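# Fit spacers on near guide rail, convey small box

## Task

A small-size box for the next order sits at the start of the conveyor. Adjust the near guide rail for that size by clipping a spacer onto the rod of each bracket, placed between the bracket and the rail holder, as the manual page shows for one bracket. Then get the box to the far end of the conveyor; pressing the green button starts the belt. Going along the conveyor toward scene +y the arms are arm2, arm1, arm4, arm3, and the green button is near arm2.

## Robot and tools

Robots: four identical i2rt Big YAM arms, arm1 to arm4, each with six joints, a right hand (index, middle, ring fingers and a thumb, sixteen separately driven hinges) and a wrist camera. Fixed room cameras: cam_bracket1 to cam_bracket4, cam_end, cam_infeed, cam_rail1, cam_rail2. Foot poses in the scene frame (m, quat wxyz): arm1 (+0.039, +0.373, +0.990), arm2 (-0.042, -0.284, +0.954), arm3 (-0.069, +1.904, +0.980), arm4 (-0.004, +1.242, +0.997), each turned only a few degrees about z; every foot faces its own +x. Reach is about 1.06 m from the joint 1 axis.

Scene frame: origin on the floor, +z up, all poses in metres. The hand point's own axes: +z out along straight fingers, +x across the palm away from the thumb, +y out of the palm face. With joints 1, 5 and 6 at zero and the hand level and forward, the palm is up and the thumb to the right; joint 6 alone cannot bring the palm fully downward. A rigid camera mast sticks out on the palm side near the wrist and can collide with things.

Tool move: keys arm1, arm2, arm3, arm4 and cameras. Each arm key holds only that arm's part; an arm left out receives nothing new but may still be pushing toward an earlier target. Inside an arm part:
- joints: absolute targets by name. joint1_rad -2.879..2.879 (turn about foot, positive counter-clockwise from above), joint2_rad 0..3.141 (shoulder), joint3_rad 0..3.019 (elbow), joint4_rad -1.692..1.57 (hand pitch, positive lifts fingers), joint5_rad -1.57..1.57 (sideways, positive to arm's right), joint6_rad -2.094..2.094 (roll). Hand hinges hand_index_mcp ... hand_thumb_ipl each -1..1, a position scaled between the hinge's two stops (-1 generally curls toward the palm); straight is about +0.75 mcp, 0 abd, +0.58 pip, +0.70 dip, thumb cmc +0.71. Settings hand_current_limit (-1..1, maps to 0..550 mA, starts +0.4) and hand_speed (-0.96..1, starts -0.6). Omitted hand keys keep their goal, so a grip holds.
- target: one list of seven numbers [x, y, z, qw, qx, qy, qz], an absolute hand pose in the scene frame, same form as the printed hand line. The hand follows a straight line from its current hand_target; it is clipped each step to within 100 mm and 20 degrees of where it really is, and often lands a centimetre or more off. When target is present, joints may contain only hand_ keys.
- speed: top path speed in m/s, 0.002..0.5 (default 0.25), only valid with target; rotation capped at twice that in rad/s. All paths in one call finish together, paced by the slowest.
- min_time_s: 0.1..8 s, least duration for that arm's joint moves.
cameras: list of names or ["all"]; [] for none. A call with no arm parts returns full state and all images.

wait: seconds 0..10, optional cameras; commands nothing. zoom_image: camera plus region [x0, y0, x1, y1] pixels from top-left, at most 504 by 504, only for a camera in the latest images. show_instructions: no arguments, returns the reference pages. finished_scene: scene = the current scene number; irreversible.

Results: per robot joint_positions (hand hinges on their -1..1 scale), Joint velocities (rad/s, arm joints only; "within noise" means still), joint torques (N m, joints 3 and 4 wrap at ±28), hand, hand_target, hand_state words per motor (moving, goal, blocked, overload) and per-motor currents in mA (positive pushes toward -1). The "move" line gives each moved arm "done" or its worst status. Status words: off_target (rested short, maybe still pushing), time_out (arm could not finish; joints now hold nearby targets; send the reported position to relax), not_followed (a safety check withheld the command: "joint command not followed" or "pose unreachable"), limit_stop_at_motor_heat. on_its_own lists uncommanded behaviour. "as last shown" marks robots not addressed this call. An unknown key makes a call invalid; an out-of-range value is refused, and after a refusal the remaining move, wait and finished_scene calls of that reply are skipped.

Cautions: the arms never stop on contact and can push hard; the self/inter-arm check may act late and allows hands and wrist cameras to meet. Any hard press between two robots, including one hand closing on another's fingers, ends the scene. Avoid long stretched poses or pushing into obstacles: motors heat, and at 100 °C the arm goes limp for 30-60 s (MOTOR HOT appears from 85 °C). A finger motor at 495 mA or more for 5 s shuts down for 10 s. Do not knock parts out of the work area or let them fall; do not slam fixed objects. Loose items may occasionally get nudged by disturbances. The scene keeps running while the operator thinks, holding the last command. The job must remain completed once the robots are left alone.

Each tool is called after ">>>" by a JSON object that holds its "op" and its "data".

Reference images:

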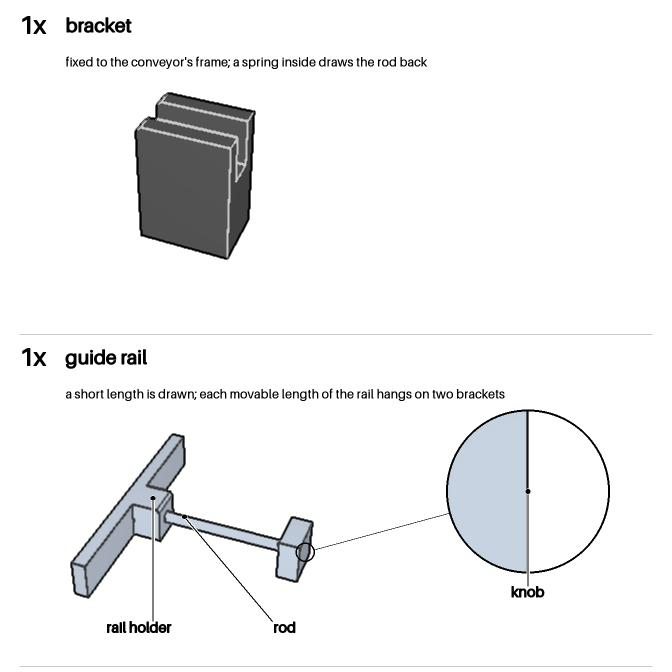

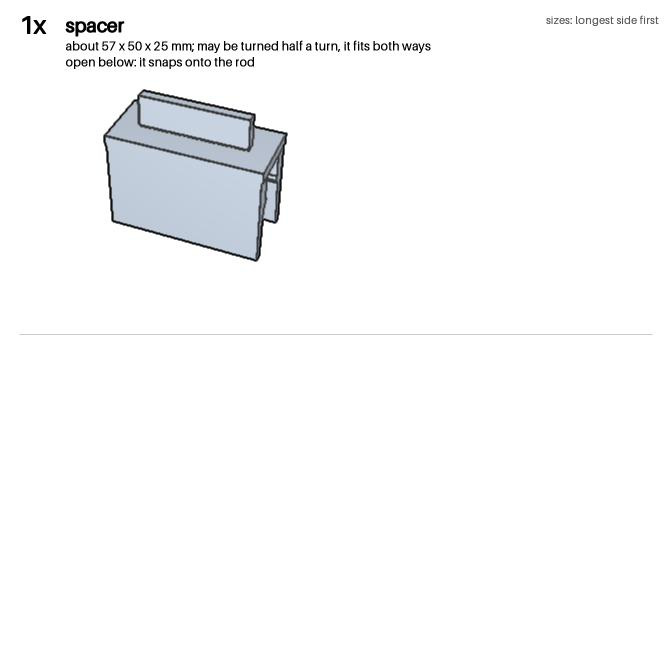

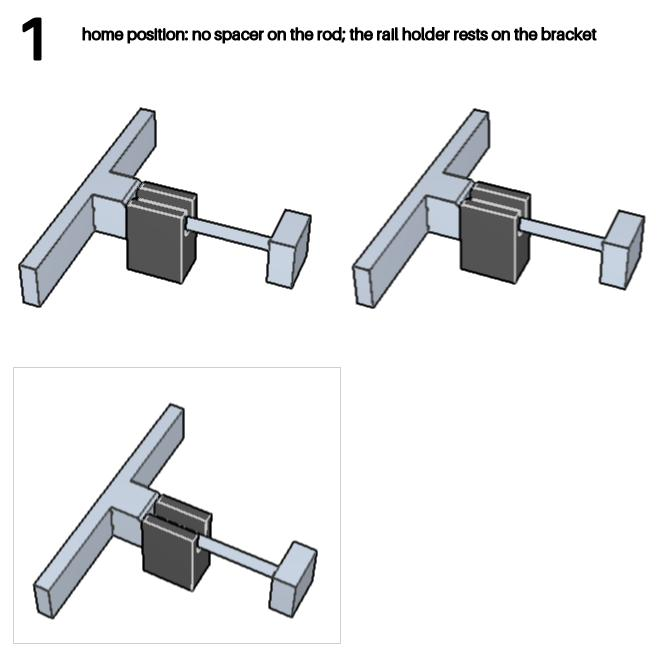

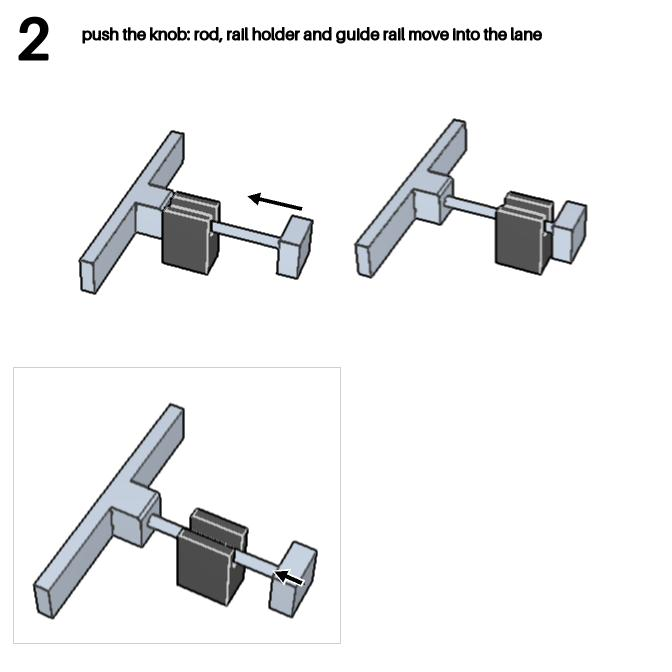

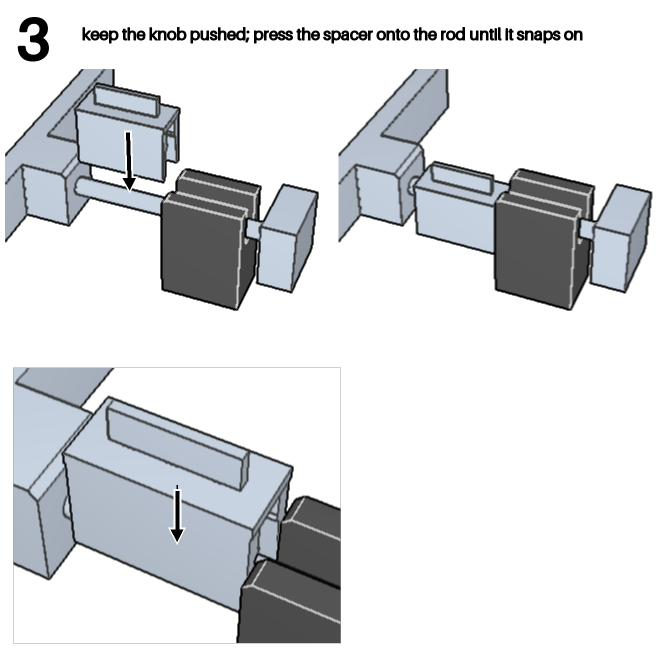

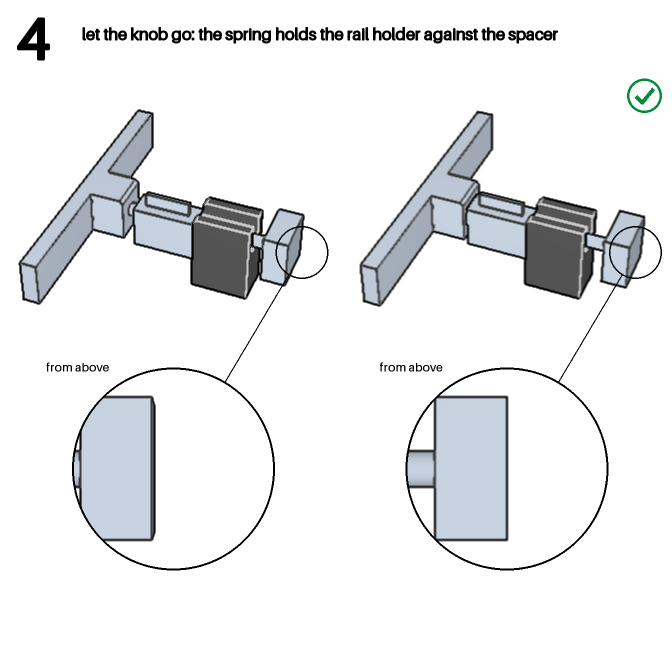

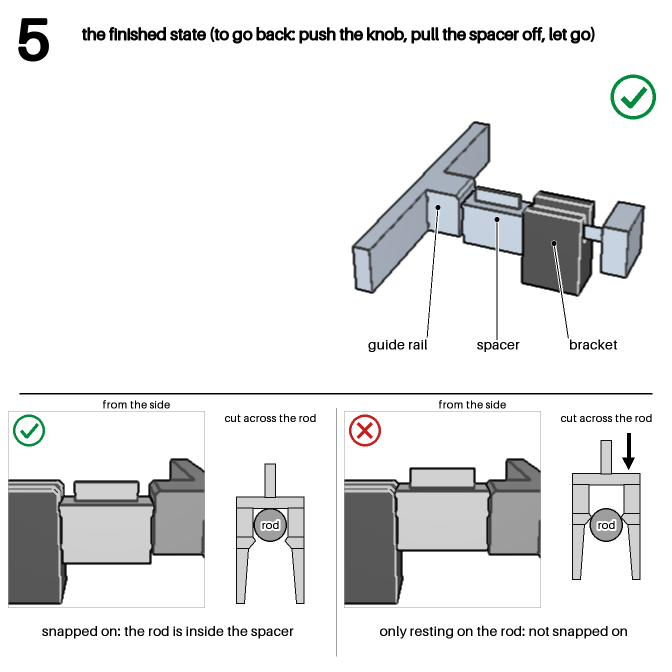

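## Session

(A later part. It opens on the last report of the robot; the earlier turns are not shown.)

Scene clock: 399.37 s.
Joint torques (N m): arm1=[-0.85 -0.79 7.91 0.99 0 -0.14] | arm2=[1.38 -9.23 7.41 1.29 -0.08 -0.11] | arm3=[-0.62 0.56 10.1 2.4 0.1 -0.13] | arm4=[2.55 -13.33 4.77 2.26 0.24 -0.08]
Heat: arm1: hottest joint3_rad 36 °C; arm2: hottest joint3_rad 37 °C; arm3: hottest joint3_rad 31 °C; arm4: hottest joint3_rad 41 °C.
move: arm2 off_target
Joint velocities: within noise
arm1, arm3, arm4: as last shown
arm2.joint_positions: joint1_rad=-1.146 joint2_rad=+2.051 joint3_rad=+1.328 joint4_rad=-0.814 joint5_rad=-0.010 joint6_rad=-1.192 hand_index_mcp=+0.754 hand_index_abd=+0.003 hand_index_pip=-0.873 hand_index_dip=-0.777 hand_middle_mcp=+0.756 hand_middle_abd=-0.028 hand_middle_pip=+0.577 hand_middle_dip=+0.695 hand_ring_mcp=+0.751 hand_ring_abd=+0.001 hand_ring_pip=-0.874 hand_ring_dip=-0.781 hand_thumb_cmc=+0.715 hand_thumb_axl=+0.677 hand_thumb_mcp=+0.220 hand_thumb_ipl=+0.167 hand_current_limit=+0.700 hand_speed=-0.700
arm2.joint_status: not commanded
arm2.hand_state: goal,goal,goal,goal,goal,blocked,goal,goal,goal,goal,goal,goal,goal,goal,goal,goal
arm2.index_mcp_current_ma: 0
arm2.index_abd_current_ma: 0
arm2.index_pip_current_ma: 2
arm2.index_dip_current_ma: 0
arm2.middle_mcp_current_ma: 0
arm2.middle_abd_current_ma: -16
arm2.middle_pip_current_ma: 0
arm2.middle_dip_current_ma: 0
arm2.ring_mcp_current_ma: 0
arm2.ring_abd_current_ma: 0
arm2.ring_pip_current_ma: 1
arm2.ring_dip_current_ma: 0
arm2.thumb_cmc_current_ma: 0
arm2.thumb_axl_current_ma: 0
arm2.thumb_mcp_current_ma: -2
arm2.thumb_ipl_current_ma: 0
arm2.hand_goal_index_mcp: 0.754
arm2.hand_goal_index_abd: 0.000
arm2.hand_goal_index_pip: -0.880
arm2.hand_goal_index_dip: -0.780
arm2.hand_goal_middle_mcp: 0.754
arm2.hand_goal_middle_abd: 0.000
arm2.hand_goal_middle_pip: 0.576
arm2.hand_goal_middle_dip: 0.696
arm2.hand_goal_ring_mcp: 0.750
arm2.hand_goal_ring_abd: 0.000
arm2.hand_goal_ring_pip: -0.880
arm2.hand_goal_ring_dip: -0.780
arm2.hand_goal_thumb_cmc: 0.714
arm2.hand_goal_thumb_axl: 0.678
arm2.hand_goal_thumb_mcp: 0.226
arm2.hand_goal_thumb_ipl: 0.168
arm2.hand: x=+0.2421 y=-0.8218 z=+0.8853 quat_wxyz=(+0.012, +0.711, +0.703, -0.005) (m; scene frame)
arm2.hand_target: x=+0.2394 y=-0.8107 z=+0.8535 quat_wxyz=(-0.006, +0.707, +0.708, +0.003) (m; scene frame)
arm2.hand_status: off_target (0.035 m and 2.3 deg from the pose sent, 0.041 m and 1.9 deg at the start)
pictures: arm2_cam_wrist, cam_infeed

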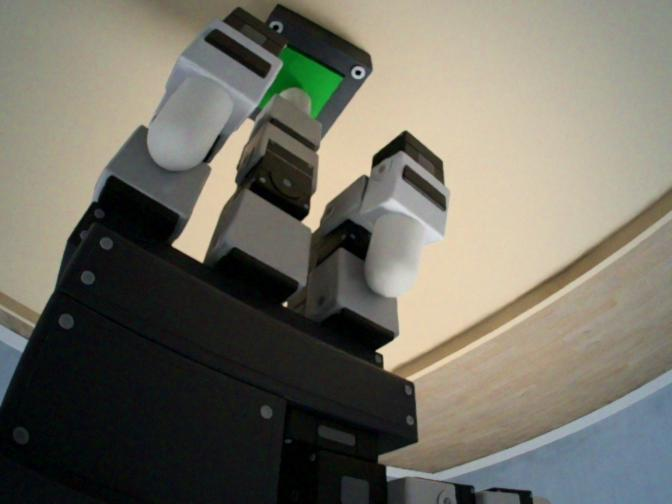

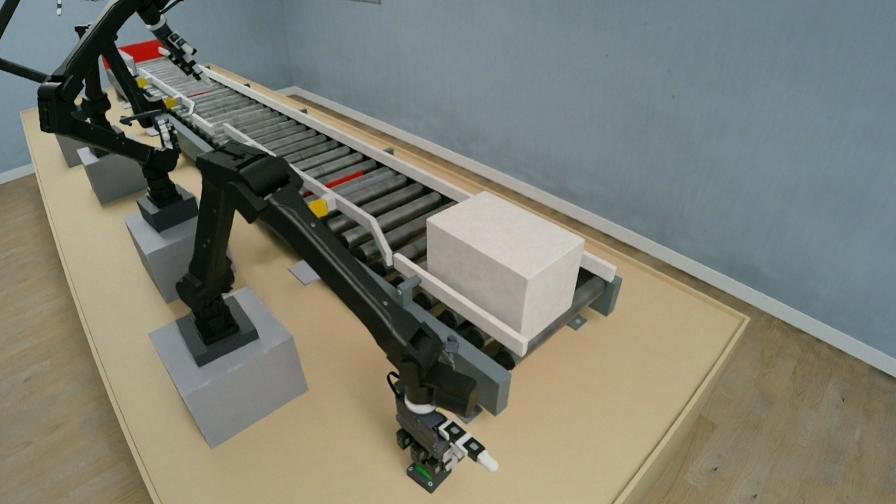

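>>> {"op": "move", "data": {"arm2": {"target":[0.241,-0.818,0.98,-0.006,0.7065,0.7075,0.003],"speed":0.15}, "cameras": ["cam_infeed","cam_rail1","cam_end"]}}

>>> {"op": "wait", "data": {"seconds": 4, "cameras": ["cam_infeed","cam_rail1","cam_rail2","cam_end"]}}

Scene clock: 401.00 s.
Joint torques (N m): arm1=[-0.5 -0.73 7.88 0.96 0.02 -0.15] | arm2=[0.44 -11.63 12.18 -0.29 -0.12 -0.19] | arm3=[-0.62 0.5 10.1 2.4 0.1 -0.13] | arm4=[2.37 -13.39 4.82 2.25 0.24 -0.09]
Heat: arm1: hottest joint3_rad 35 °C; arm2: hottest joint3_rad 37 °C; arm3: hottest joint3_rad 31 °C; arm4: hottest joint3_rad 41 °C.
move: arm2 off_target
Joint velocities: within noise
arm1, arm3, arm4: as last shown
arm2.joint_positions: joint1_rad=-1.146 joint2_rad=+1.911 joint3_rad=+1.382 joint4_rad=-1.062 joint5_rad=-0.010 joint6_rad=-1.193 hand_index_mcp=+0.754 hand_index_abd=+0.003 hand_index_pip=-0.873 hand_index_dip=-0.777 hand_middle_mcp=+0.748 hand_middle_abd=+0.003 hand_middle_pip=+0.572 hand_middle_dip=+0.695 hand_ring_mcp=+0.751 hand_ring_abd=+0.001 hand_ring_pip=-0.874 hand_ring_dip=-0.781 hand_thumb_cmc=+0.715 hand_thumb_axl=+0.677 hand_thumb_mcp=+0.220 hand_thumb_ipl=+0.167 hand_current_limit=+0.700 hand_speed=-0.700
arm2.joint_status: not commanded
arm2.hand_state: goal,goal,goal,goal,goal,goal,goal,goal,goal,goal,goal,goal,goal,goal,goal,goal
arm2.index_mcp_current_ma: 0
arm2.index_abd_current_ma: 0
arm2.index_pip_current_ma: 2
arm2.index_dip_current_ma: 0
arm2.middle_mcp_current_ma: -1
arm2.middle_abd_current_ma: 0
arm2.middle_pip_current_ma: -1
arm2.middle_dip_current_ma: 0
arm2.ring_mcp_current_ma: 0
arm2.ring_abd_current_ma: 0
arm2.ring_pip_current_ma: 1
arm2.ring_dip_current_ma: 0
arm2.thumb_cmc_current_ma: 0
arm2.thumb_axl_current_ma: 0
arm2.thumb_mcp_current_ma: -2
arm2.thumb_ipl_current_ma: 0
arm2.hand_goal_index_mcp: 0.754
arm2.hand_goal_index_abd: 0.000
arm2.hand_goal_index_pip: -0.880
arm2.hand_goal_index_dip: -0.780
arm2.hand_goal_middle_mcp: 0.754
arm2.hand_goal_middle_abd: 0.000
arm2.hand_goal_middle_pip: 0.576
arm2.hand_goal_middle_dip: 0.696
arm2.hand_goal_ring_mcp: 0.750
arm2.hand_goal_ring_abd: 0.000
arm2.hand_goal_ring_pip: -0.880
arm2.hand_goal_ring_dip: -0.780
arm2.hand_goal_thumb_cmc: 0.714
arm2.hand_goal_thumb_axl: 0.678
arm2.hand_goal_thumb_mcp: 0.226
arm2.hand_goal_thumb_ipl: 0.168
arm2.hand: x=+0.2378 y=-0.8081 z=+0.9720 quat_wxyz=(-0.013, +0.710, +0.704, +0.006) (m; scene frame)
arm2.hand_target: x=+0.2409 y=-0.8176 z=+0.9800 quat_wxyz=(-0.006, +0.707, +0.708, +0.003) (m; scene frame)
arm2.hand_status: off_target (0.013 m and 1.1 deg from the pose sent, 0.095 m and 2.3 deg at the start)
pictures: cam_end, cam_infeed, cam_rail1

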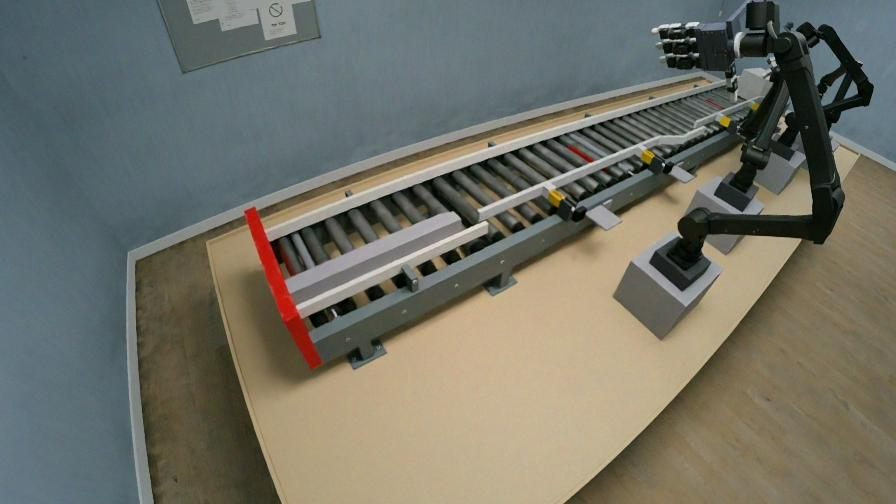

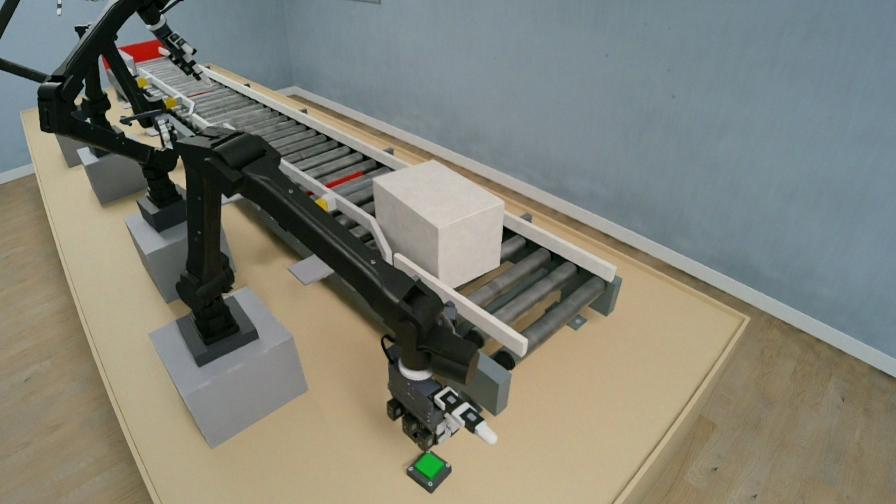

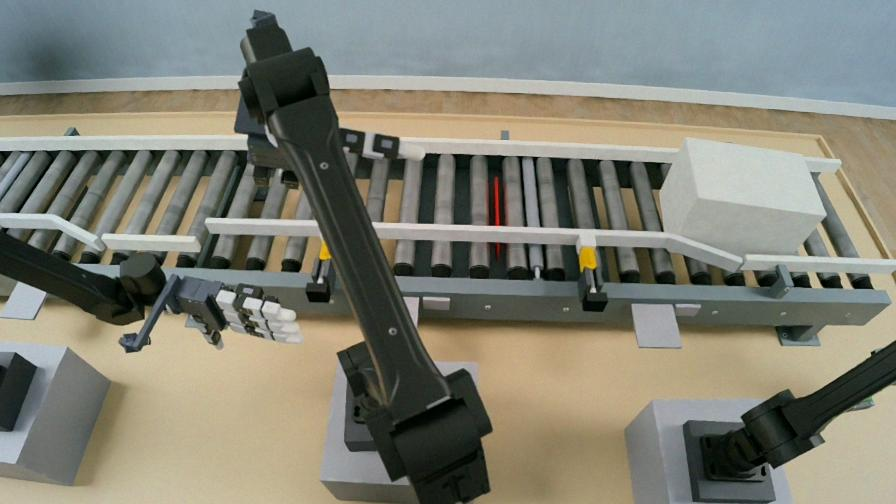

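Scene clock: 405.00 s.
Joint torques (N m): arm1=[-0.62 -0.62 7.94 0.98 -0.01 -0.14] | arm2=[1.14 -11.4 12.26 -0.38 -0.1 -0.09] | arm3=[-0.62 0.56 10.11 2.39 0.11 -0.13] | arm4=[2.26 -13.45 4.77 2.29 0.24 -0.08]
Heat: arm1: hottest joint3_rad 35 °C; arm2: hottest joint3_rad 38 °C; arm3: hottest joint3_rad 31 °C; arm4: hottest joint3_rad 40 °C.
Joint velocities: within noise
arm1.joint_positions: joint1_rad=+0.429 joint2_rad=+0.700 joint3_rad=+1.265 joint4_rad=-1.572 joint5_rad=-0.011 joint6_rad=+0.516 hand_index_mcp=+0.731 hand_index_abd=+0.148 hand_index_pip=+0.578 hand_index_dip=+0.699 hand_middle_mcp=+0.731 hand_middle_abd=-0.151 hand_middle_pip=+0.574 hand_middle_dip=+0.699 hand_ring_mcp=+0.752 hand_ring_abd=+0.001 hand_ring_pip=-0.885 hand_ring_dip=-0.780 hand_thumb_cmc=+0.715 hand_thumb_axl=+0.677 hand_thumb_mcp=+0.221 hand_thumb_ipl=+0.167 hand_current_limit=+0.700 hand_speed=-0.600
arm1.joint_status: not commanded
arm1.hand_state: goal,goal,goal,goal,goal,goal,goal,goal,goal,goal,goal,goal,goal,goal,goal,goal
arm1.index_mcp_current_ma: 0
arm1.index_abd_current_ma: 0
arm1.index_pip_current_ma: 0
arm1.index_dip_current_ma: 0
arm1.middle_mcp_current_ma: 0
arm1.middle_abd_current_ma: 0
arm1.middle_pip_current_ma: 0
arm1.middle_dip_current_ma: 0
arm1.ring_mcp_current_ma: 0
arm1.ring_abd_current_ma: 0
arm1.ring_pip_current_ma: 0
arm1.ring_dip_current_ma: 0
arm1.thumb_cmc_current_ma: 0
arm1.thumb_axl_current_ma: 0
arm1.thumb_mcp_current_ma: -1
arm1.thumb_ipl_current_ma: 0
arm1.hand_goal_index_mcp: 0.730
arm1.hand_goal_index_abd: 0.150
arm1.hand_goal_index_pip: 0.576
arm1.hand_goal_index_dip: 0.696
arm1.hand_goal_middle_mcp: 0.730
arm1.hand_goal_middle_abd: -0.150
arm1.hand_goal_middle_pip: 0.576
arm1.hand_goal_middle_dip: 0.696
arm1.hand_goal_ring_mcp: 0.750
arm1.hand_goal_ring_abd: 0.000
arm1.hand_goal_ring_pip: -0.890
arm1.hand_goal_ring_dip: -0.780
arm1.hand_goal_thumb_cmc: 0.714
arm1.hand_goal_thumb_axl: 0.678
arm1.hand_goal_thumb_mcp: 0.226
arm1.hand_goal_thumb_ipl: 0.168
arm1.hand: x=+0.3158 y=+0.4641 z=+1.4442 quat_wxyz=(+0.072, +0.678, +0.681, +0.268) (m; scene frame)
arm1.hand_target: x=+0.3156 y=+0.4620 z=+1.4353 quat_wxyz=(+0.070, +0.680, +0.683, +0.256) (m; scene frame)
arm1.hand_status: not commanded
arm2.joint_positions: joint1_rad=-1.146 joint2_rad=+1.911 joint3_rad=+1.382 joint4_rad=-1.062 joint5_rad=-0.010 joint6_rad=-1.193 hand_index_mcp=+0.754 hand_index_abd=+0.003 hand_index_pip=-0.873 hand_index_dip=-0.777 hand_middle_mcp=+0.748 hand_middle_abd=+0.003 hand_middle_pip=+0.572 hand_middle_dip=+0.695 hand_ring_mcp=+0.751 hand_ring_abd=+0.001 hand_ring_pip=-0.874 hand_ring_dip=-0.781 hand_thumb_cmc=+0.715 hand_thumb_axl=+0.677 hand_thumb_mcp=+0.220 hand_thumb_ipl=+0.167 hand_current_limit=+0.700 hand_speed=-0.700
arm2.joint_status: not commanded
arm2.hand_state: goal,goal,goal,goal,goal,goal,goal,goal,goal,goal,goal,goal,goal,goal,goal,goal
arm2.index_mcp_current_ma: 0
arm2.index_abd_current_ma: 0
arm2.index_pip_current_ma: 2
arm2.index_dip_current_ma: 0
arm2.middle_mcp_current_ma: -1
arm2.middle_abd_current_ma: 0
arm2.middle_pip_current_ma: -1
arm2.middle_dip_current_ma: 0
arm2.ring_mcp_current_ma: 0
arm2.ring_abd_current_ma: 0
arm2.ring_pip_current_ma: 1
arm2.ring_dip_current_ma: 0
arm2.thumb_cmc_current_ma: 0
arm2.thumb_axl_current_ma: 0
arm2.thumb_mcp_current_ma: -2
arm2.thumb_ipl_current_ma: 0
arm2.hand_goal_index_mcp: 0.754
arm2.hand_goal_index_abd: 0.000
arm2.hand_goal_index_pip: -0.880
arm2.hand_goal_index_dip: -0.780
arm2.hand_goal_middle_mcp: 0.754
arm2.hand_goal_middle_abd: 0.000
arm2.hand_goal_middle_pip: 0.576
arm2.hand_goal_middle_dip: 0.696
arm2.hand_goal_ring_mcp: 0.750
arm2.hand_goal_ring_abd: 0.000
arm2.hand_goal_ring_pip: -0.880
arm2.hand_goal_ring_dip: -0.780
arm2.hand_goal_thumb_cmc: 0.714
arm2.hand_goal_thumb_axl: 0.678
arm2.hand_goal_thumb_mcp: 0.226
arm2.hand_goal_thumb_ipl: 0.168
arm2.hand: x=+0.2378 y=-0.8081 z=+0.9720 quat_wxyz=(-0.013, +0.710, +0.704, +0.006) (m; scene frame)
arm2.hand_target: x=+0.2409 y=-0.8176 z=+0.9800 quat_wxyz=(-0.006, +0.707, +0.708, +0.003) (m; scene frame)
arm2.hand_status: off_target (0.013 m and 1.1 deg from the pose sent, 0.095 m and 2.3 deg at the start)
arm3.joint_positions: joint1_rad=+0.019 joint2_rad=+0.621 joint3_rad=+1.445 joint4_rad=-1.172 joint5_rad=+0.010 joint6_rad=+1.142 hand_index_mcp=+0.755 hand_index_abd=+0.001 hand_index_pip=+0.577 hand_index_dip=+0.696 hand_middle_mcp=+0.755 hand_middle_abd=+0.001 hand_middle_pip=+0.577 hand_middle_dip=+0.696 hand_ring_mcp=+0.755 hand_ring_abd=+0.001 hand_ring_pip=+0.577 hand_ring_dip=+0.696 hand_thumb_cmc=+0.715 hand_thumb_axl=+0.677 hand_thumb_mcp=+0.226 hand_thumb_ipl=+0.168 hand_current_limit=+0.400 hand_speed=-0.600
arm3.joint_status: not commanded
arm3.hand_state: goal,goal,goal,goal,goal,goal,goal,goal,goal,goal,goal,goal,goal,goal,goal,goal
arm3.index_mcp_current_ma: 1
arm3.index_abd_current_ma: 1
arm3.index_pip_current_ma: 1
arm3.index_dip_current_ma: 0
arm3.middle_mcp_current_ma: 1
arm3.middle_abd_current_ma: 1
arm3.middle_pip_current_ma: 1
arm3.middle_dip_current_ma: 0
arm3.ring_mcp_current_ma: 1
arm3.ring_abd_current_ma: 1
arm3.ring_pip_current_ma: 1
arm3.ring_dip_current_ma: 0
arm3.thumb_cmc_current_ma: 1
arm3.thumb_axl_current_ma: -1
arm3.thumb_mcp_current_ma: 0
arm3.thumb_ipl_current_ma: 0
arm3.hand_goal_index_mcp: 0.754
arm3.hand_goal_index_abd: 0.000
arm3.hand_goal_index_pip: 0.576
arm3.hand_goal_index_dip: 0.696
arm3.hand_goal_middle_mcp: 0.754
arm3.hand_goal_middle_abd: 0.000
arm3.hand_goal_middle_pip: 0.576
arm3.hand_goal_middle_dip: 0.696
arm3.hand_goal_ring_mcp: 0.754
arm3.hand_goal_ring_abd: 0.000
arm3.hand_goal_ring_pip: 0.576
arm3.hand_goal_ring_dip: 0.696
arm3.hand_goal_thumb_cmc: 0.714
arm3.hand_goal_thumb_axl: 0.678
arm3.hand_goal_thumb_mcp: 0.226
arm3.hand_goal_thumb_ipl: 0.168
arm3.hand: x=+0.1747 y=+1.8084 z=+1.5973 quat_wxyz=(+0.136, +0.802, +0.159, +0.560) (m; scene frame)
arm3.hand_target: x=+0.1704 y=+1.8085 z=+1.6097 quat_wxyz=(+0.138, +0.794, +0.157, +0.571) (m; scene frame)
arm3.hand_status: not commanded
arm4.joint_positions: joint1_rad=-1.237 joint2_rad=+1.959 joint3_rad=+0.824 joint4_rad=+1.075 joint5_rad=+0.546 joint6_rad=+1.572 hand_index_mcp=+0.756 hand_index_abd=+0.002 hand_index_pip=+0.579 hand_index_dip=+0.699 hand_middle_mcp=+0.754 hand_middle_abd=+0.003 hand_middle_pip=+0.577 hand_middle_dip=+0.696 hand_ring_mcp=+0.754 hand_ring_abd=+0.004 hand_ring_pip=+0.577 hand_ring_dip=+0.696 hand_thumb_cmc=+0.714 hand_thumb_axl=+0.677 hand_thumb_mcp=+0.226 hand_thumb_ipl=+0.168 hand_current_limit=+0.400 hand_speed=-0.600
arm4.joint_status: not commanded
arm4.hand_state: goal,goal,goal,goal,goal,goal,goal,goal,goal,goal,goal,goal,goal,goal,goal,goal
arm4.index_mcp_current_ma: 5
arm4.index_abd_current_ma: 3
arm4.index_pip_current_ma: 6
arm4.index_dip_current_ma: 6
arm4.middle_mcp_current_ma: 0
arm4.middle_abd_current_ma: 5
arm4.middle_pip_current_ma: 1
arm4.middle_dip_current_ma: 0
arm4.ring_mcp_current_ma: 0
arm4.ring_abd_current_ma: 6
arm4.ring_pip_current_ma: 1
arm4.ring_dip_current_ma: 0
arm4.thumb_cmc_current_ma: 0
arm4.thumb_axl_current_ma: -1
arm4.thumb_mcp_current_ma: 0
arm4.thumb_ipl_current_ma: -1
arm4.hand_goal_index_mcp: 0.754
arm4.hand_goal_index_abd: 0.000
arm4.hand_goal_index_pip: 0.576
arm4.hand_goal_index_dip: 0.696
arm4.hand_goal_middle_mcp: 0.754
arm4.hand_goal_middle_abd: 0.000
arm4.hand_goal_middle_pip: 0.576
arm4.hand_goal_middle_dip: 0.696
arm4.hand_goal_ring_mcp: 0.754
arm4.hand_goal_ring_abd: 0.000
arm4.hand_goal_ring_pip: 0.576
arm4.hand_goal_ring_dip: 0.696
arm4.hand_goal_thumb_cmc: 0.714
arm4.hand_goal_thumb_axl: 0.678
arm4.hand_goal_thumb_mcp: 0.226
arm4.hand_goal_thumb_ipl: 0.168
arm4.hand: x=+0.0755 y=+0.6584 z=+1.0736 quat_wxyz=(+0.521, +0.483, -0.541, +0.450) (m; scene frame)
arm4.hand_target: x=+0.0800 y=+0.6600 z=+1.0799 quat_wxyz=(+0.520, +0.484, -0.539, +0.453) (m; scene frame)
arm4.hand_status: not commanded
wait: 4.00 s; at rest by 0.27 s
pictures: cam_end, cam_infeed, cam_rail1, cam_rail2

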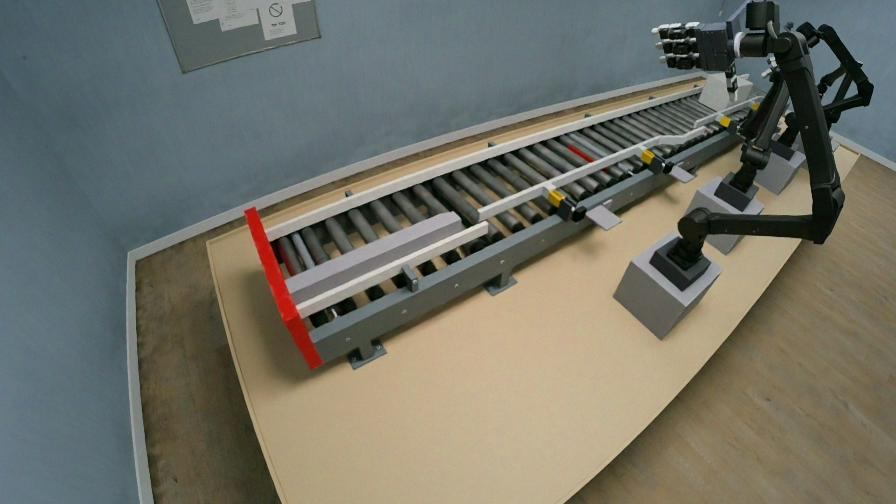

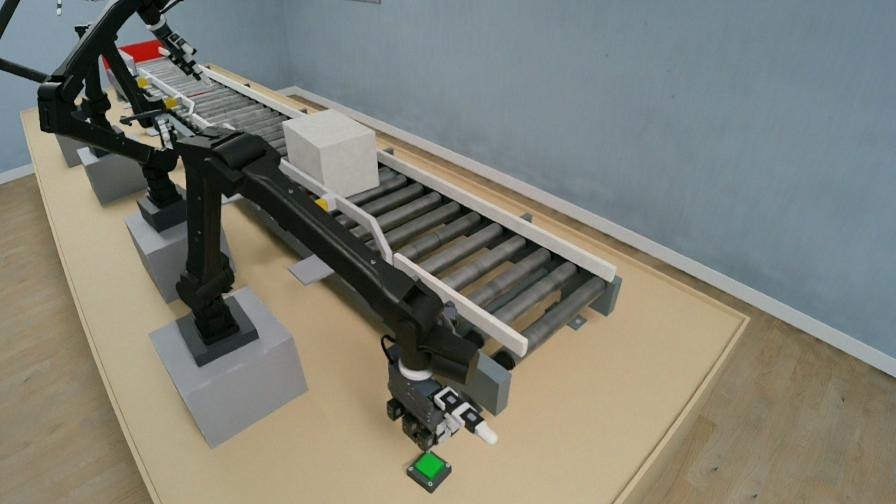

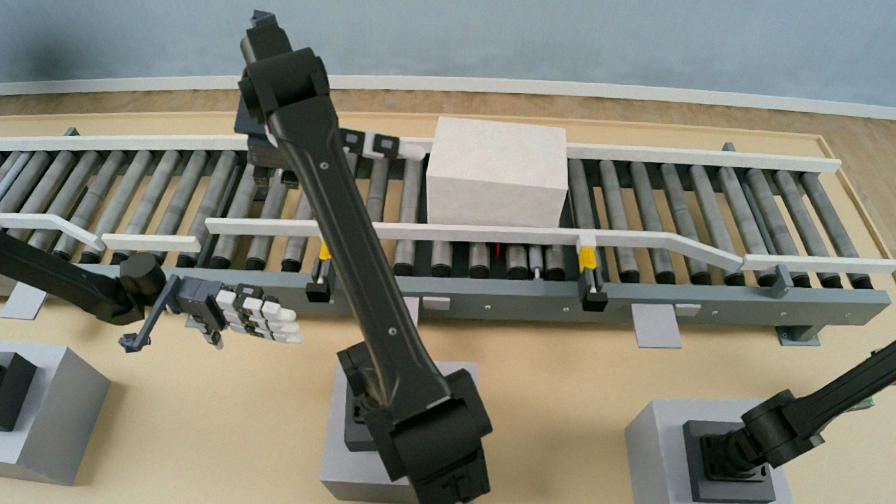

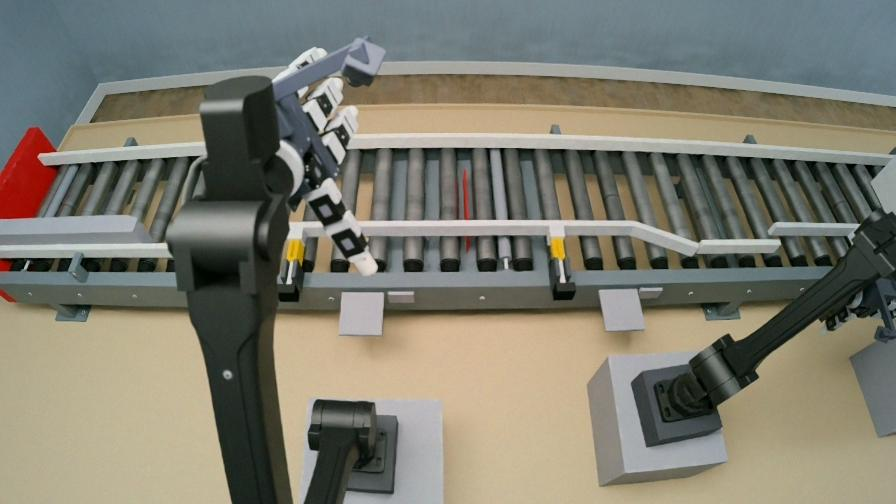

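>>> {"op": "wait", "data": {"seconds": 10, "cameras": ["cam_end", "cam_rail2"]}}

Scene clock: 415.63 s.
Joint torques (N m): arm1=[-0.38 -0.97 7.88 0.99 0.01 -0.14] | arm2=[1.49 -11.46 12.34 -0.21 -0.11 -0.21] | arm3=[-0.67 0.56 10.1 2.39 0.11 -0.13] | arm4=[2.37 -13.33 4.81 2.26 0.24 -0.08]
Heat: arm1: hottest joint3_rad 35 °C; arm2: hottest joint3_rad 39 °C; arm3: hottest joint3_rad 31 °C; arm4: hottest joint3_rad 39 °C.
Joint velocities: within noise
arm1.joint_positions: joint1_rad=+0.429 joint2_rad=+0.700 joint3_rad=+1.265 joint4_rad=-1.572 joint5_rad=-0.011 joint6_rad=+0.516 hand_index_mcp=+0.731 hand_index_abd=+0.148 hand_index_pip=+0.578 hand_index_dip=+0.699 hand_middle_mcp=+0.731 hand_middle_abd=-0.151 hand_middle_pip=+0.574 hand_middle_dip=+0.699 hand_ring_mcp=+0.752 hand_ring_abd=+0.001 hand_ring_pip=-0.885 hand_ring_dip=-0.780 hand_thumb_cmc=+0.715 hand_thumb_axl=+0.677 hand_thumb_mcp=+0.221 hand_thumb_ipl=+0.167 hand_current_limit=+0.700 hand_speed=-0.600
arm1.joint_status: not commanded
arm1.hand_state: goal,goal,goal,goal,goal,goal,goal,goal,goal,goal,goal,goal,goal,goal,goal,goal
arm1.index_mcp_current_ma: 0
arm1.index_abd_current_ma: 0
arm1.index_pip_current_ma: 0
arm1.index_dip_current_ma: 0
arm1.middle_mcp_current_ma: 0
arm1.middle_abd_current_ma: 0
arm1.middle_pip_current_ma: 0
arm1.middle_dip_current_ma: 0
arm1.ring_mcp_current_ma: 0
arm1.ring_abd_current_ma: 0
arm1.ring_pip_current_ma: 0
arm1.ring_dip_current_ma: 0
arm1.thumb_cmc_current_ma: 0
arm1.thumb_axl_current_ma: 0
arm1.thumb_mcp_current_ma: -1
arm1.thumb_ipl_current_ma: 0
arm1.hand_goal_index_mcp: 0.730
arm1.hand_goal_index_abd: 0.150
arm1.hand_goal_index_pip: 0.576
arm1.hand_goal_index_dip: 0.696
arm1.hand_goal_middle_mcp: 0.730
arm1.hand_goal_middle_abd: -0.150
arm1.hand_goal_middle_pip: 0.576
arm1.hand_goal_middle_dip: 0.696
arm1.hand_goal_ring_mcp: 0.750
arm1.hand_goal_ring_abd: 0.000
arm1.hand_goal_ring_pip: -0.890
arm1.hand_goal_ring_dip: -0.780
arm1.hand_goal_thumb_cmc: 0.714
arm1.hand_goal_thumb_axl: 0.678
arm1.hand_goal_thumb_mcp: 0.226
arm1.hand_goal_thumb_ipl: 0.168
arm1.hand: x=+0.3158 y=+0.4641 z=+1.4442 quat_wxyz=(+0.072, +0.678, +0.681, +0.268) (m; scene frame)
arm1.hand_target: x=+0.3156 y=+0.4620 z=+1.4353 quat_wxyz=(+0.070, +0.680, +0.683, +0.256) (m; scene frame)
arm1.hand_status: not commanded
arm2.joint_positions: joint1_rad=-1.146 joint2_rad=+1.911 joint3_rad=+1.382 joint4_rad=-1.062 joint5_rad=-0.010 joint6_rad=-1.193 hand_index_mcp=+0.754 hand_index_abd=+0.003 hand_index_pip=-0.873 hand_index_dip=-0.777 hand_middle_mcp=+0.748 hand_middle_abd=+0.003 hand_middle_pip=+0.572 hand_middle_dip=+0.695 hand_ring_mcp=+0.751 hand_ring_abd=+0.001 hand_ring_pip=-0.874 hand_ring_dip=-0.781 hand_thumb_cmc=+0.715 hand_thumb_axl=+0.677 hand_thumb_mcp=+0.220 hand_thumb_ipl=+0.167 hand_current_limit=+0.700 hand_speed=-0.700
arm2.joint_status: not commanded
arm2.hand_state: goal,goal,goal,goal,goal,goal,goal,goal,goal,goal,goal,goal,goal,goal,goal,goal
arm2.index_mcp_current_ma: 0
arm2.index_abd_current_ma: 0
arm2.index_pip_current_ma: 2
arm2.index_dip_current_ma: 0
arm2.middle_mcp_current_ma: -1
arm2.middle_abd_current_ma: 0
arm2.middle_pip_current_ma: -1
arm2.middle_dip_current_ma: 0
arm2.ring_mcp_current_ma: 0
arm2.ring_abd_current_ma: 0
arm2.ring_pip_current_ma: 1
arm2.ring_dip_current_ma: 0
arm2.thumb_cmc_current_ma: 0
arm2.thumb_axl_current_ma: 0
arm2.thumb_mcp_current_ma: -2
arm2.thumb_ipl_current_ma: 0
arm2.hand_goal_index_mcp: 0.754
arm2.hand_goal_index_abd: 0.000
arm2.hand_goal_index_pip: -0.880
arm2.hand_goal_index_dip: -0.780
arm2.hand_goal_middle_mcp: 0.754
arm2.hand_goal_middle_abd: 0.000
arm2.hand_goal_middle_pip: 0.576
arm2.hand_goal_middle_dip: 0.696
arm2.hand_goal_ring_mcp: 0.750
arm2.hand_goal_ring_abd: 0.000
arm2.hand_goal_ring_pip: -0.880
arm2.hand_goal_ring_dip: -0.780
arm2.hand_goal_thumb_cmc: 0.714
arm2.hand_goal_thumb_axl: 0.678
arm2.hand_goal_thumb_mcp: 0.226
arm2.hand_goal_thumb_ipl: 0.168
arm2.hand: x=+0.2378 y=-0.8081 z=+0.9720 quat_wxyz=(-0.013, +0.710, +0.704, +0.006) (m; scene frame)
arm2.hand_target: x=+0.2409 y=-0.8176 z=+0.9800 quat_wxyz=(-0.006, +0.707, +0.708, +0.003) (m; scene frame)
arm2.hand_status: off_target (0.013 m and 1.1 deg from the pose sent, 0.095 m and 2.3 deg at the start)
arm3.joint_positions: joint1_rad=+0.019 joint2_rad=+0.621 joint3_rad=+1.445 joint4_rad=-1.172 joint5_rad=+0.010 joint6_rad=+1.142 hand_index_mcp=+0.755 hand_index_abd=+0.001 hand_index_pip=+0.577 hand_index_dip=+0.696 hand_middle_mcp=+0.755 hand_middle_abd=+0.001 hand_middle_pip=+0.577 hand_middle_dip=+0.696 hand_ring_mcp=+0.755 hand_ring_abd=+0.001 hand_ring_pip=+0.577 hand_ring_dip=+0.696 hand_thumb_cmc=+0.715 hand_thumb_axl=+0.677 hand_thumb_mcp=+0.226 hand_thumb_ipl=+0.168 hand_current_limit=+0.400 hand_speed=-0.600
arm3.joint_status: not commanded
arm3.hand_state: goal,goal,goal,goal,goal,goal,goal,goal,goal,goal,goal,goal,goal,goal,goal,goal
arm3.index_mcp_current_ma: 1
arm3.index_abd_current_ma: 1
arm3.index_pip_current_ma: 1
arm3.index_dip_current_ma: 0
arm3.middle_mcp_current_ma: 1
arm3.middle_abd_current_ma: 1
arm3.middle_pip_current_ma: 1
arm3.middle_dip_current_ma: 0
arm3.ring_mcp_current_ma: 1
arm3.ring_abd_current_ma: 1
arm3.ring_pip_current_ma: 1
arm3.ring_dip_current_ma: 0
arm3.thumb_cmc_current_ma: 1
arm3.thumb_axl_current_ma: -1
arm3.thumb_mcp_current_ma: 0
arm3.thumb_ipl_current_ma: 0
arm3.hand_goal_index_mcp: 0.754
arm3.hand_goal_index_abd: 0.000
arm3.hand_goal_index_pip: 0.576
arm3.hand_goal_index_dip: 0.696
arm3.hand_goal_middle_mcp: 0.754
arm3.hand_goal_middle_abd: 0.000
arm3.hand_goal_middle_pip: 0.576
arm3.hand_goal_middle_dip: 0.696
arm3.hand_goal_ring_mcp: 0.754
arm3.hand_goal_ring_abd: 0.000
arm3.hand_goal_ring_pip: 0.576
arm3.hand_goal_ring_dip: 0.696
arm3.hand_goal_thumb_cmc: 0.714
arm3.hand_goal_thumb_axl: 0.678
arm3.hand_goal_thumb_mcp: 0.226
arm3.hand_goal_thumb_ipl: 0.168
arm3.hand: x=+0.1747 y=+1.8084 z=+1.5973 quat_wxyz=(+0.136, +0.802, +0.159, +0.560) (m; scene frame)
arm3.hand_target: x=+0.1704 y=+1.8085 z=+1.6097 quat_wxyz=(+0.138, +0.794, +0.157, +0.571) (m; scene frame)
arm3.hand_status: not commanded
arm4.joint_positions: joint1_rad=-1.237 joint2_rad=+1.959 joint3_rad=+0.824 joint4_rad=+1.075 joint5_rad=+0.546 joint6_rad=+1.572 hand_index_mcp=+0.756 hand_index_abd=+0.002 hand_index_pip=+0.579 hand_index_dip=+0.699 hand_middle_mcp=+0.754 hand_middle_abd=+0.003 hand_middle_pip=+0.577 hand_middle_dip=+0.696 hand_ring_mcp=+0.754 hand_ring_abd=+0.004 hand_ring_pip=+0.577 hand_ring_dip=+0.696 hand_thumb_cmc=+0.714 hand_thumb_axl=+0.677 hand_thumb_mcp=+0.226 hand_thumb_ipl=+0.168 hand_current_limit=+0.400 hand_speed=-0.600
arm4.joint_status: not commanded
arm4.hand_state: goal,goal,goal,goal,goal,goal,goal,goal,goal,goal,goal,goal,goal,goal,goal,goal
arm4.index_mcp_current_ma: 5
arm4.index_abd_current_ma: 3
arm4.index_pip_current_ma: 6
arm4.index_dip_current_ma: 6
arm4.middle_mcp_current_ma: 0
arm4.middle_abd_current_ma: 5
arm4.middle_pip_current_ma: 1
arm4.middle_dip_current_ma: 0
arm4.ring_mcp_current_ma: 0
arm4.ring_abd_current_ma: 6
arm4.ring_pip_current_ma: 1
arm4.ring_dip_current_ma: 0
arm4.thumb_cmc_current_ma: 0
arm4.thumb_axl_current_ma: -1
arm4.thumb_mcp_current_ma: 0
arm4.thumb_ipl_current_ma: -1
arm4.hand_goal_index_mcp: 0.754
arm4.hand_goal_index_abd: 0.000
arm4.hand_goal_index_pip: 0.576
arm4.hand_goal_index_dip: 0.696
arm4.hand_goal_middle_mcp: 0.754
arm4.hand_goal_middle_abd: 0.000
arm4.hand_goal_middle_pip: 0.576
arm4.hand_goal_middle_dip: 0.696
arm4.hand_goal_ring_mcp: 0.754
arm4.hand_goal_ring_abd: 0.000
arm4.hand_goal_ring_pip: 0.576
arm4.hand_goal_ring_dip: 0.696
arm4.hand_goal_thumb_cmc: 0.714
arm4.hand_goal_thumb_axl: 0.678
arm4.hand_goal_thumb_mcp: 0.226
arm4.hand_goal_thumb_ipl: 0.168
arm4.hand: x=+0.0755 y=+0.6584 z=+1.0736 quat_wxyz=(+0.521, +0.483, -0.541, +0.450) (m; scene frame)
arm4.hand_target: x=+0.0800 y=+0.6600 z=+1.0799 quat_wxyz=(+0.520, +0.484, -0.539, +0.453) (m; scene frame)
arm4.hand_status: not commanded
wait: 10.00 s; at rest from the start
pictures: cam_end, cam_rail2

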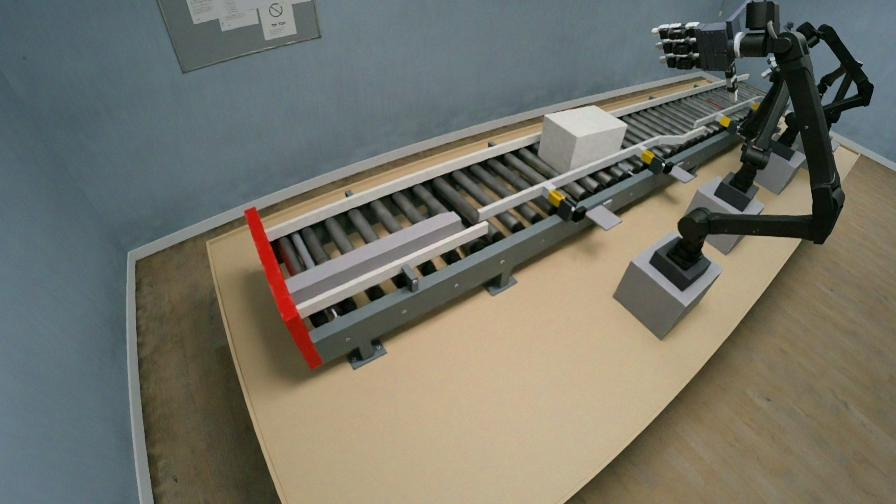

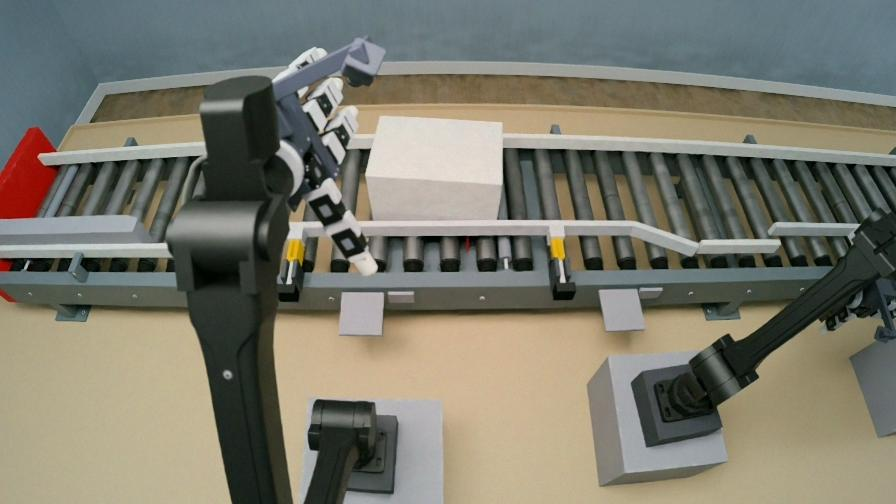

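>>> {"op": "wait", "data": {"seconds": 6, "cameras": ["cam_end", "cam_rail2"]}}

Scene clock: 421.70 s.
Joint torques (N m): arm1=[-0.56 -0.79 7.94 0.99 0.01 -0.15] | arm2=[0.91 -11.81 12.14 -0.21 -0.11 -0.18] | arm3=[-0.62 0.56 10.11 2.39 0.1 -0.12] | arm4=[2.43 -13.39 4.79 2.26 0.23 -0.08]
Heat: arm1: hottest joint3_rad 35 °C; arm2: hottest joint3_rad 39 °C; arm3: hottest joint3_rad 31 °C; arm4: hottest joint3_rad 39 °C.
Joint velocities: within noise
arm1.joint_positions: joint1_rad=+0.429 joint2_rad=+0.700 joint3_rad=+1.265 joint4_rad=-1.572 joint5_rad=-0.011 joint6_rad=+0.516 hand_index_mcp=+0.731 hand_index_abd=+0.148 hand_index_pip=+0.578 hand_index_dip=+0.699 hand_middle_mcp=+0.731 hand_middle_abd=-0.151 hand_middle_pip=+0.574 hand_middle_dip=+0.699 hand_ring_mcp=+0.752 hand_ring_abd=+0.001 hand_ring_pip=-0.885 hand_ring_dip=-0.780 hand_thumb_cmc=+0.715 hand_thumb_axl=+0.677 hand_thumb_mcp=+0.221 hand_thumb_ipl=+0.167 hand_current_limit=+0.700 hand_speed=-0.600
arm1.joint_status: not commanded
arm1.hand_state: goal,goal,goal,goal,goal,goal,goal,goal,goal,goal,goal,goal,goal,goal,goal,goal
arm1.index_mcp_current_ma: 0
arm1.index_abd_current_ma: 0
arm1.index_pip_current_ma: 0
arm1.index_dip_current_ma: 0
arm1.middle_mcp_current_ma: 0
arm1.middle_abd_current_ma: 0
arm1.middle_pip_current_ma: 0
arm1.middle_dip_current_ma: 0
arm1.ring_mcp_current_ma: 0
arm1.ring_abd_current_ma: 0
arm1.ring_pip_current_ma: 0
arm1.ring_dip_current_ma: 0
arm1.thumb_cmc_current_ma: 0
arm1.thumb_axl_current_ma: 0
arm1.thumb_mcp_current_ma: -1
arm1.thumb_ipl_current_ma: 0
arm1.hand_goal_index_mcp: 0.730
arm1.hand_goal_index_abd: 0.150
arm1.hand_goal_index_pip: 0.576
arm1.hand_goal_index_dip: 0.696
arm1.hand_goal_middle_mcp: 0.730
arm1.hand_goal_middle_abd: -0.150
arm1.hand_goal_middle_pip: 0.576
arm1.hand_goal_middle_dip: 0.696
arm1.hand_goal_ring_mcp: 0.750
arm1.hand_goal_ring_abd: 0.000
arm1.hand_goal_ring_pip: -0.890
arm1.hand_goal_ring_dip: -0.780
arm1.hand_goal_thumb_cmc: 0.714
arm1.hand_goal_thumb_axl: 0.678
arm1.hand_goal_thumb_mcp: 0.226
arm1.hand_goal_thumb_ipl: 0.168
arm1.hand: x=+0.3158 y=+0.4641 z=+1.4442 quat_wxyz=(+0.072, +0.678, +0.681, +0.268) (m; scene frame)
arm1.hand_target: x=+0.3156 y=+0.4620 z=+1.4353 quat_wxyz=(+0.070, +0.680, +0.683, +0.256) (m; scene frame)
arm1.hand_status: not commanded
arm2.joint_positions: joint1_rad=-1.146 joint2_rad=+1.911 joint3_rad=+1.382 joint4_rad=-1.062 joint5_rad=-0.010 joint6_rad=-1.193 hand_index_mcp=+0.754 hand_index_abd=+0.003 hand_index_pip=-0.873 hand_index_dip=-0.777 hand_middle_mcp=+0.748 hand_middle_abd=+0.003 hand_middle_pip=+0.572 hand_middle_dip=+0.695 hand_ring_mcp=+0.751 hand_ring_abd=+0.001 hand_ring_pip=-0.874 hand_ring_dip=-0.781 hand_thumb_cmc=+0.715 hand_thumb_axl=+0.677 hand_thumb_mcp=+0.220 hand_thumb_ipl=+0.167 hand_current_limit=+0.700 hand_speed=-0.700
arm2.joint_status: not commanded
arm2.hand_state: goal,goal,goal,goal,goal,goal,goal,goal,goal,goal,goal,goal,goal,goal,goal,goal
arm2.index_mcp_current_ma: 0
arm2.index_abd_current_ma: 0
arm2.index_pip_current_ma: 2
arm2.index_dip_current_ma: 0
arm2.middle_mcp_current_ma: -1
arm2.middle_abd_current_ma: 0
arm2.middle_pip_current_ma: -1
arm2.middle_dip_current_ma: 0
arm2.ring_mcp_current_ma: 0
arm2.ring_abd_current_ma: 0
arm2.ring_pip_current_ma: 1
arm2.ring_dip_current_ma: 0
arm2.thumb_cmc_current_ma: 0
arm2.thumb_axl_current_ma: 0
arm2.thumb_mcp_current_ma: -2
arm2.thumb_ipl_current_ma: 0
arm2.hand_goal_index_mcp: 0.754
arm2.hand_goal_index_abd: 0.000
arm2.hand_goal_index_pip: -0.880
arm2.hand_goal_index_dip: -0.780
arm2.hand_goal_middle_mcp: 0.754
arm2.hand_goal_middle_abd: 0.000
arm2.hand_goal_middle_pip: 0.576
arm2.hand_goal_middle_dip: 0.696
arm2.hand_goal_ring_mcp: 0.750
arm2.hand_goal_ring_abd: 0.000
arm2.hand_goal_ring_pip: -0.880
arm2.hand_goal_ring_dip: -0.780
arm2.hand_goal_thumb_cmc: 0.714
arm2.hand_goal_thumb_axl: 0.678
arm2.hand_goal_thumb_mcp: 0.226
arm2.hand_goal_thumb_ipl: 0.168
arm2.hand: x=+0.2378 y=-0.8081 z=+0.9720 quat_wxyz=(-0.013, +0.710, +0.704, +0.006) (m; scene frame)
arm2.hand_target: x=+0.2409 y=-0.8176 z=+0.9800 quat_wxyz=(-0.006, +0.707, +0.708, +0.003) (m; scene frame)
arm2.hand_status: off_target (0.013 m and 1.1 deg from the pose sent, 0.095 m and 2.3 deg at the start)
arm3.joint_positions: joint1_rad=+0.019 joint2_rad=+0.621 joint3_rad=+1.445 joint4_rad=-1.172 joint5_rad=+0.010 joint6_rad=+1.142 hand_index_mcp=+0.755 hand_index_abd=+0.001 hand_index_pip=+0.577 hand_index_dip=+0.696 hand_middle_mcp=+0.755 hand_middle_abd=+0.001 hand_middle_pip=+0.577 hand_middle_dip=+0.696 hand_ring_mcp=+0.755 hand_ring_abd=+0.001 hand_ring_pip=+0.577 hand_ring_dip=+0.696 hand_thumb_cmc=+0.715 hand_thumb_axl=+0.677 hand_thumb_mcp=+0.226 hand_thumb_ipl=+0.168 hand_current_limit=+0.400 hand_speed=-0.600
arm3.joint_status: not commanded
arm3.hand_state: goal,goal,goal,goal,goal,goal,goal,goal,goal,goal,goal,goal,goal,goal,goal,goal
arm3.index_mcp_current_ma: 1
arm3.index_abd_current_ma: 1
arm3.index_pip_current_ma: 1
arm3.index_dip_current_ma: 0
arm3.middle_mcp_current_ma: 1
arm3.middle_abd_current_ma: 1
arm3.middle_pip_current_ma: 1
arm3.middle_dip_current_ma: 0
arm3.ring_mcp_current_ma: 1
arm3.ring_abd_current_ma: 1
arm3.ring_pip_current_ma: 1
arm3.ring_dip_current_ma: 0
arm3.thumb_cmc_current_ma: 1
arm3.thumb_axl_current_ma: -1
arm3.thumb_mcp_current_ma: 0
arm3.thumb_ipl_current_ma: 0
arm3.hand_goal_index_mcp: 0.754
arm3.hand_goal_index_abd: 0.000
arm3.hand_goal_index_pip: 0.576
arm3.hand_goal_index_dip: 0.696
arm3.hand_goal_middle_mcp: 0.754
arm3.hand_goal_middle_abd: 0.000
arm3.hand_goal_middle_pip: 0.576
arm3.hand_goal_middle_dip: 0.696
arm3.hand_goal_ring_mcp: 0.754
arm3.hand_goal_ring_abd: 0.000
arm3.hand_goal_ring_pip: 0.576
arm3.hand_goal_ring_dip: 0.696
arm3.hand_goal_thumb_cmc: 0.714
arm3.hand_goal_thumb_axl: 0.678
arm3.hand_goal_thumb_mcp: 0.226
arm3.hand_goal_thumb_ipl: 0.168
arm3.hand: x=+0.1747 y=+1.8084 z=+1.5973 quat_wxyz=(+0.136, +0.802, +0.159, +0.560) (m; scene frame)
arm3.hand_target: x=+0.1704 y=+1.8085 z=+1.6097 quat_wxyz=(+0.138, +0.794, +0.157, +0.571) (m; scene frame)
arm3.hand_status: not commanded
arm4.joint_positions: joint1_rad=-1.237 joint2_rad=+1.959 joint3_rad=+0.824 joint4_rad=+1.075 joint5_rad=+0.546 joint6_rad=+1.572 hand_index_mcp=+0.756 hand_index_abd=+0.002 hand_index_pip=+0.579 hand_index_dip=+0.699 hand_middle_mcp=+0.754 hand_middle_abd=+0.003 hand_middle_pip=+0.577 hand_middle_dip=+0.696 hand_ring_mcp=+0.754 hand_ring_abd=+0.004 hand_ring_pip=+0.577 hand_ring_dip=+0.696 hand_thumb_cmc=+0.714 hand_thumb_axl=+0.677 hand_thumb_mcp=+0.226 hand_thumb_ipl=+0.168 hand_current_limit=+0.400 hand_speed=-0.600
arm4.joint_status: not commanded
arm4.hand_state: goal,goal,goal,goal,goal,goal,goal,goal,goal,goal,goal,goal,goal,goal,goal,goal
arm4.index_mcp_current_ma: 5
arm4.index_abd_current_ma: 3
arm4.index_pip_current_ma: 6
arm4.index_dip_current_ma: 6
arm4.middle_mcp_current_ma: 0
arm4.middle_abd_current_ma: 5
arm4.middle_pip_current_ma: 1
arm4.middle_dip_current_ma: 0
arm4.ring_mcp_current_ma: 0
arm4.ring_abd_current_ma: 6
arm4.ring_pip_current_ma: 1
arm4.ring_dip_current_ma: 0
arm4.thumb_cmc_current_ma: 0
arm4.thumb_axl_current_ma: -1
arm4.thumb_mcp_current_ma: 0
arm4.thumb_ipl_current_ma: -1
arm4.hand_goal_index_mcp: 0.754
arm4.hand_goal_index_abd: 0.000
arm4.hand_goal_index_pip: 0.576
arm4.hand_goal_index_dip: 0.696
arm4.hand_goal_middle_mcp: 0.754
arm4.hand_goal_middle_abd: 0.000
arm4.hand_goal_middle_pip: 0.576
arm4.hand_goal_middle_dip: 0.696
arm4.hand_goal_ring_mcp: 0.754
arm4.hand_goal_ring_abd: 0.000
arm4.hand_goal_ring_pip: 0.576
arm4.hand_goal_ring_dip: 0.696
arm4.hand_goal_thumb_cmc: 0.714
arm4.hand_goal_thumb_axl: 0.678
arm4.hand_goal_thumb_mcp: 0.226
arm4.hand_goal_thumb_ipl: 0.168
arm4.hand: x=+0.0755 y=+0.6584 z=+1.0736 quat_wxyz=(+0.521, +0.483, -0.541, +0.450) (m; scene frame)
arm4.hand_target: x=+0.0800 y=+0.6600 z=+1.0799 quat_wxyz=(+0.520, +0.484, -0.539, +0.453) (m; scene frame)
arm4.hand_status: not commanded
wait: 6.00 s; at rest by 0.20 s
pictures: cam_end, cam_rail2

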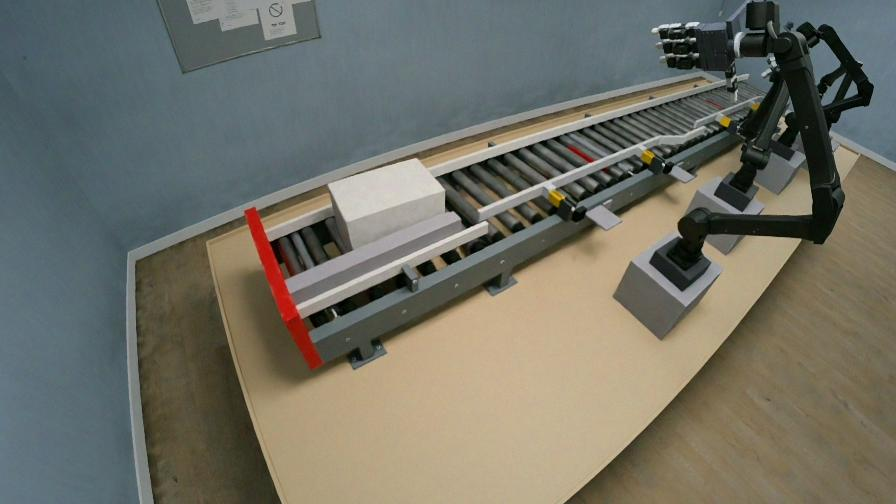

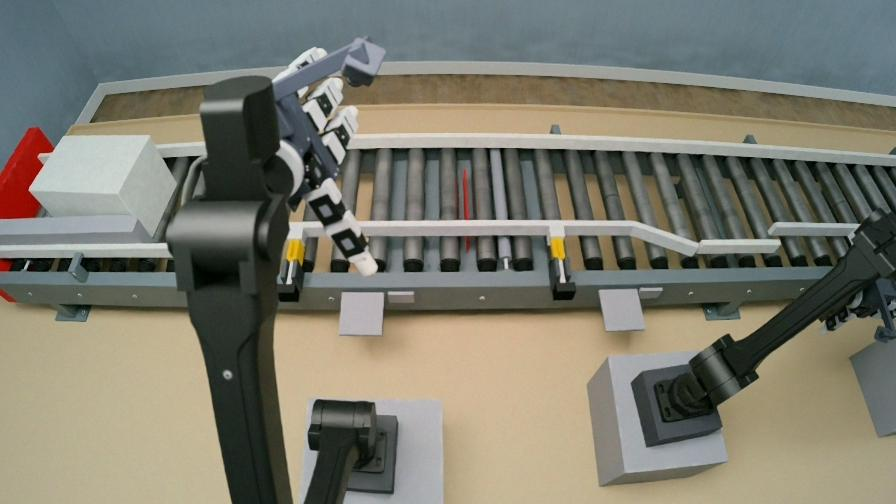

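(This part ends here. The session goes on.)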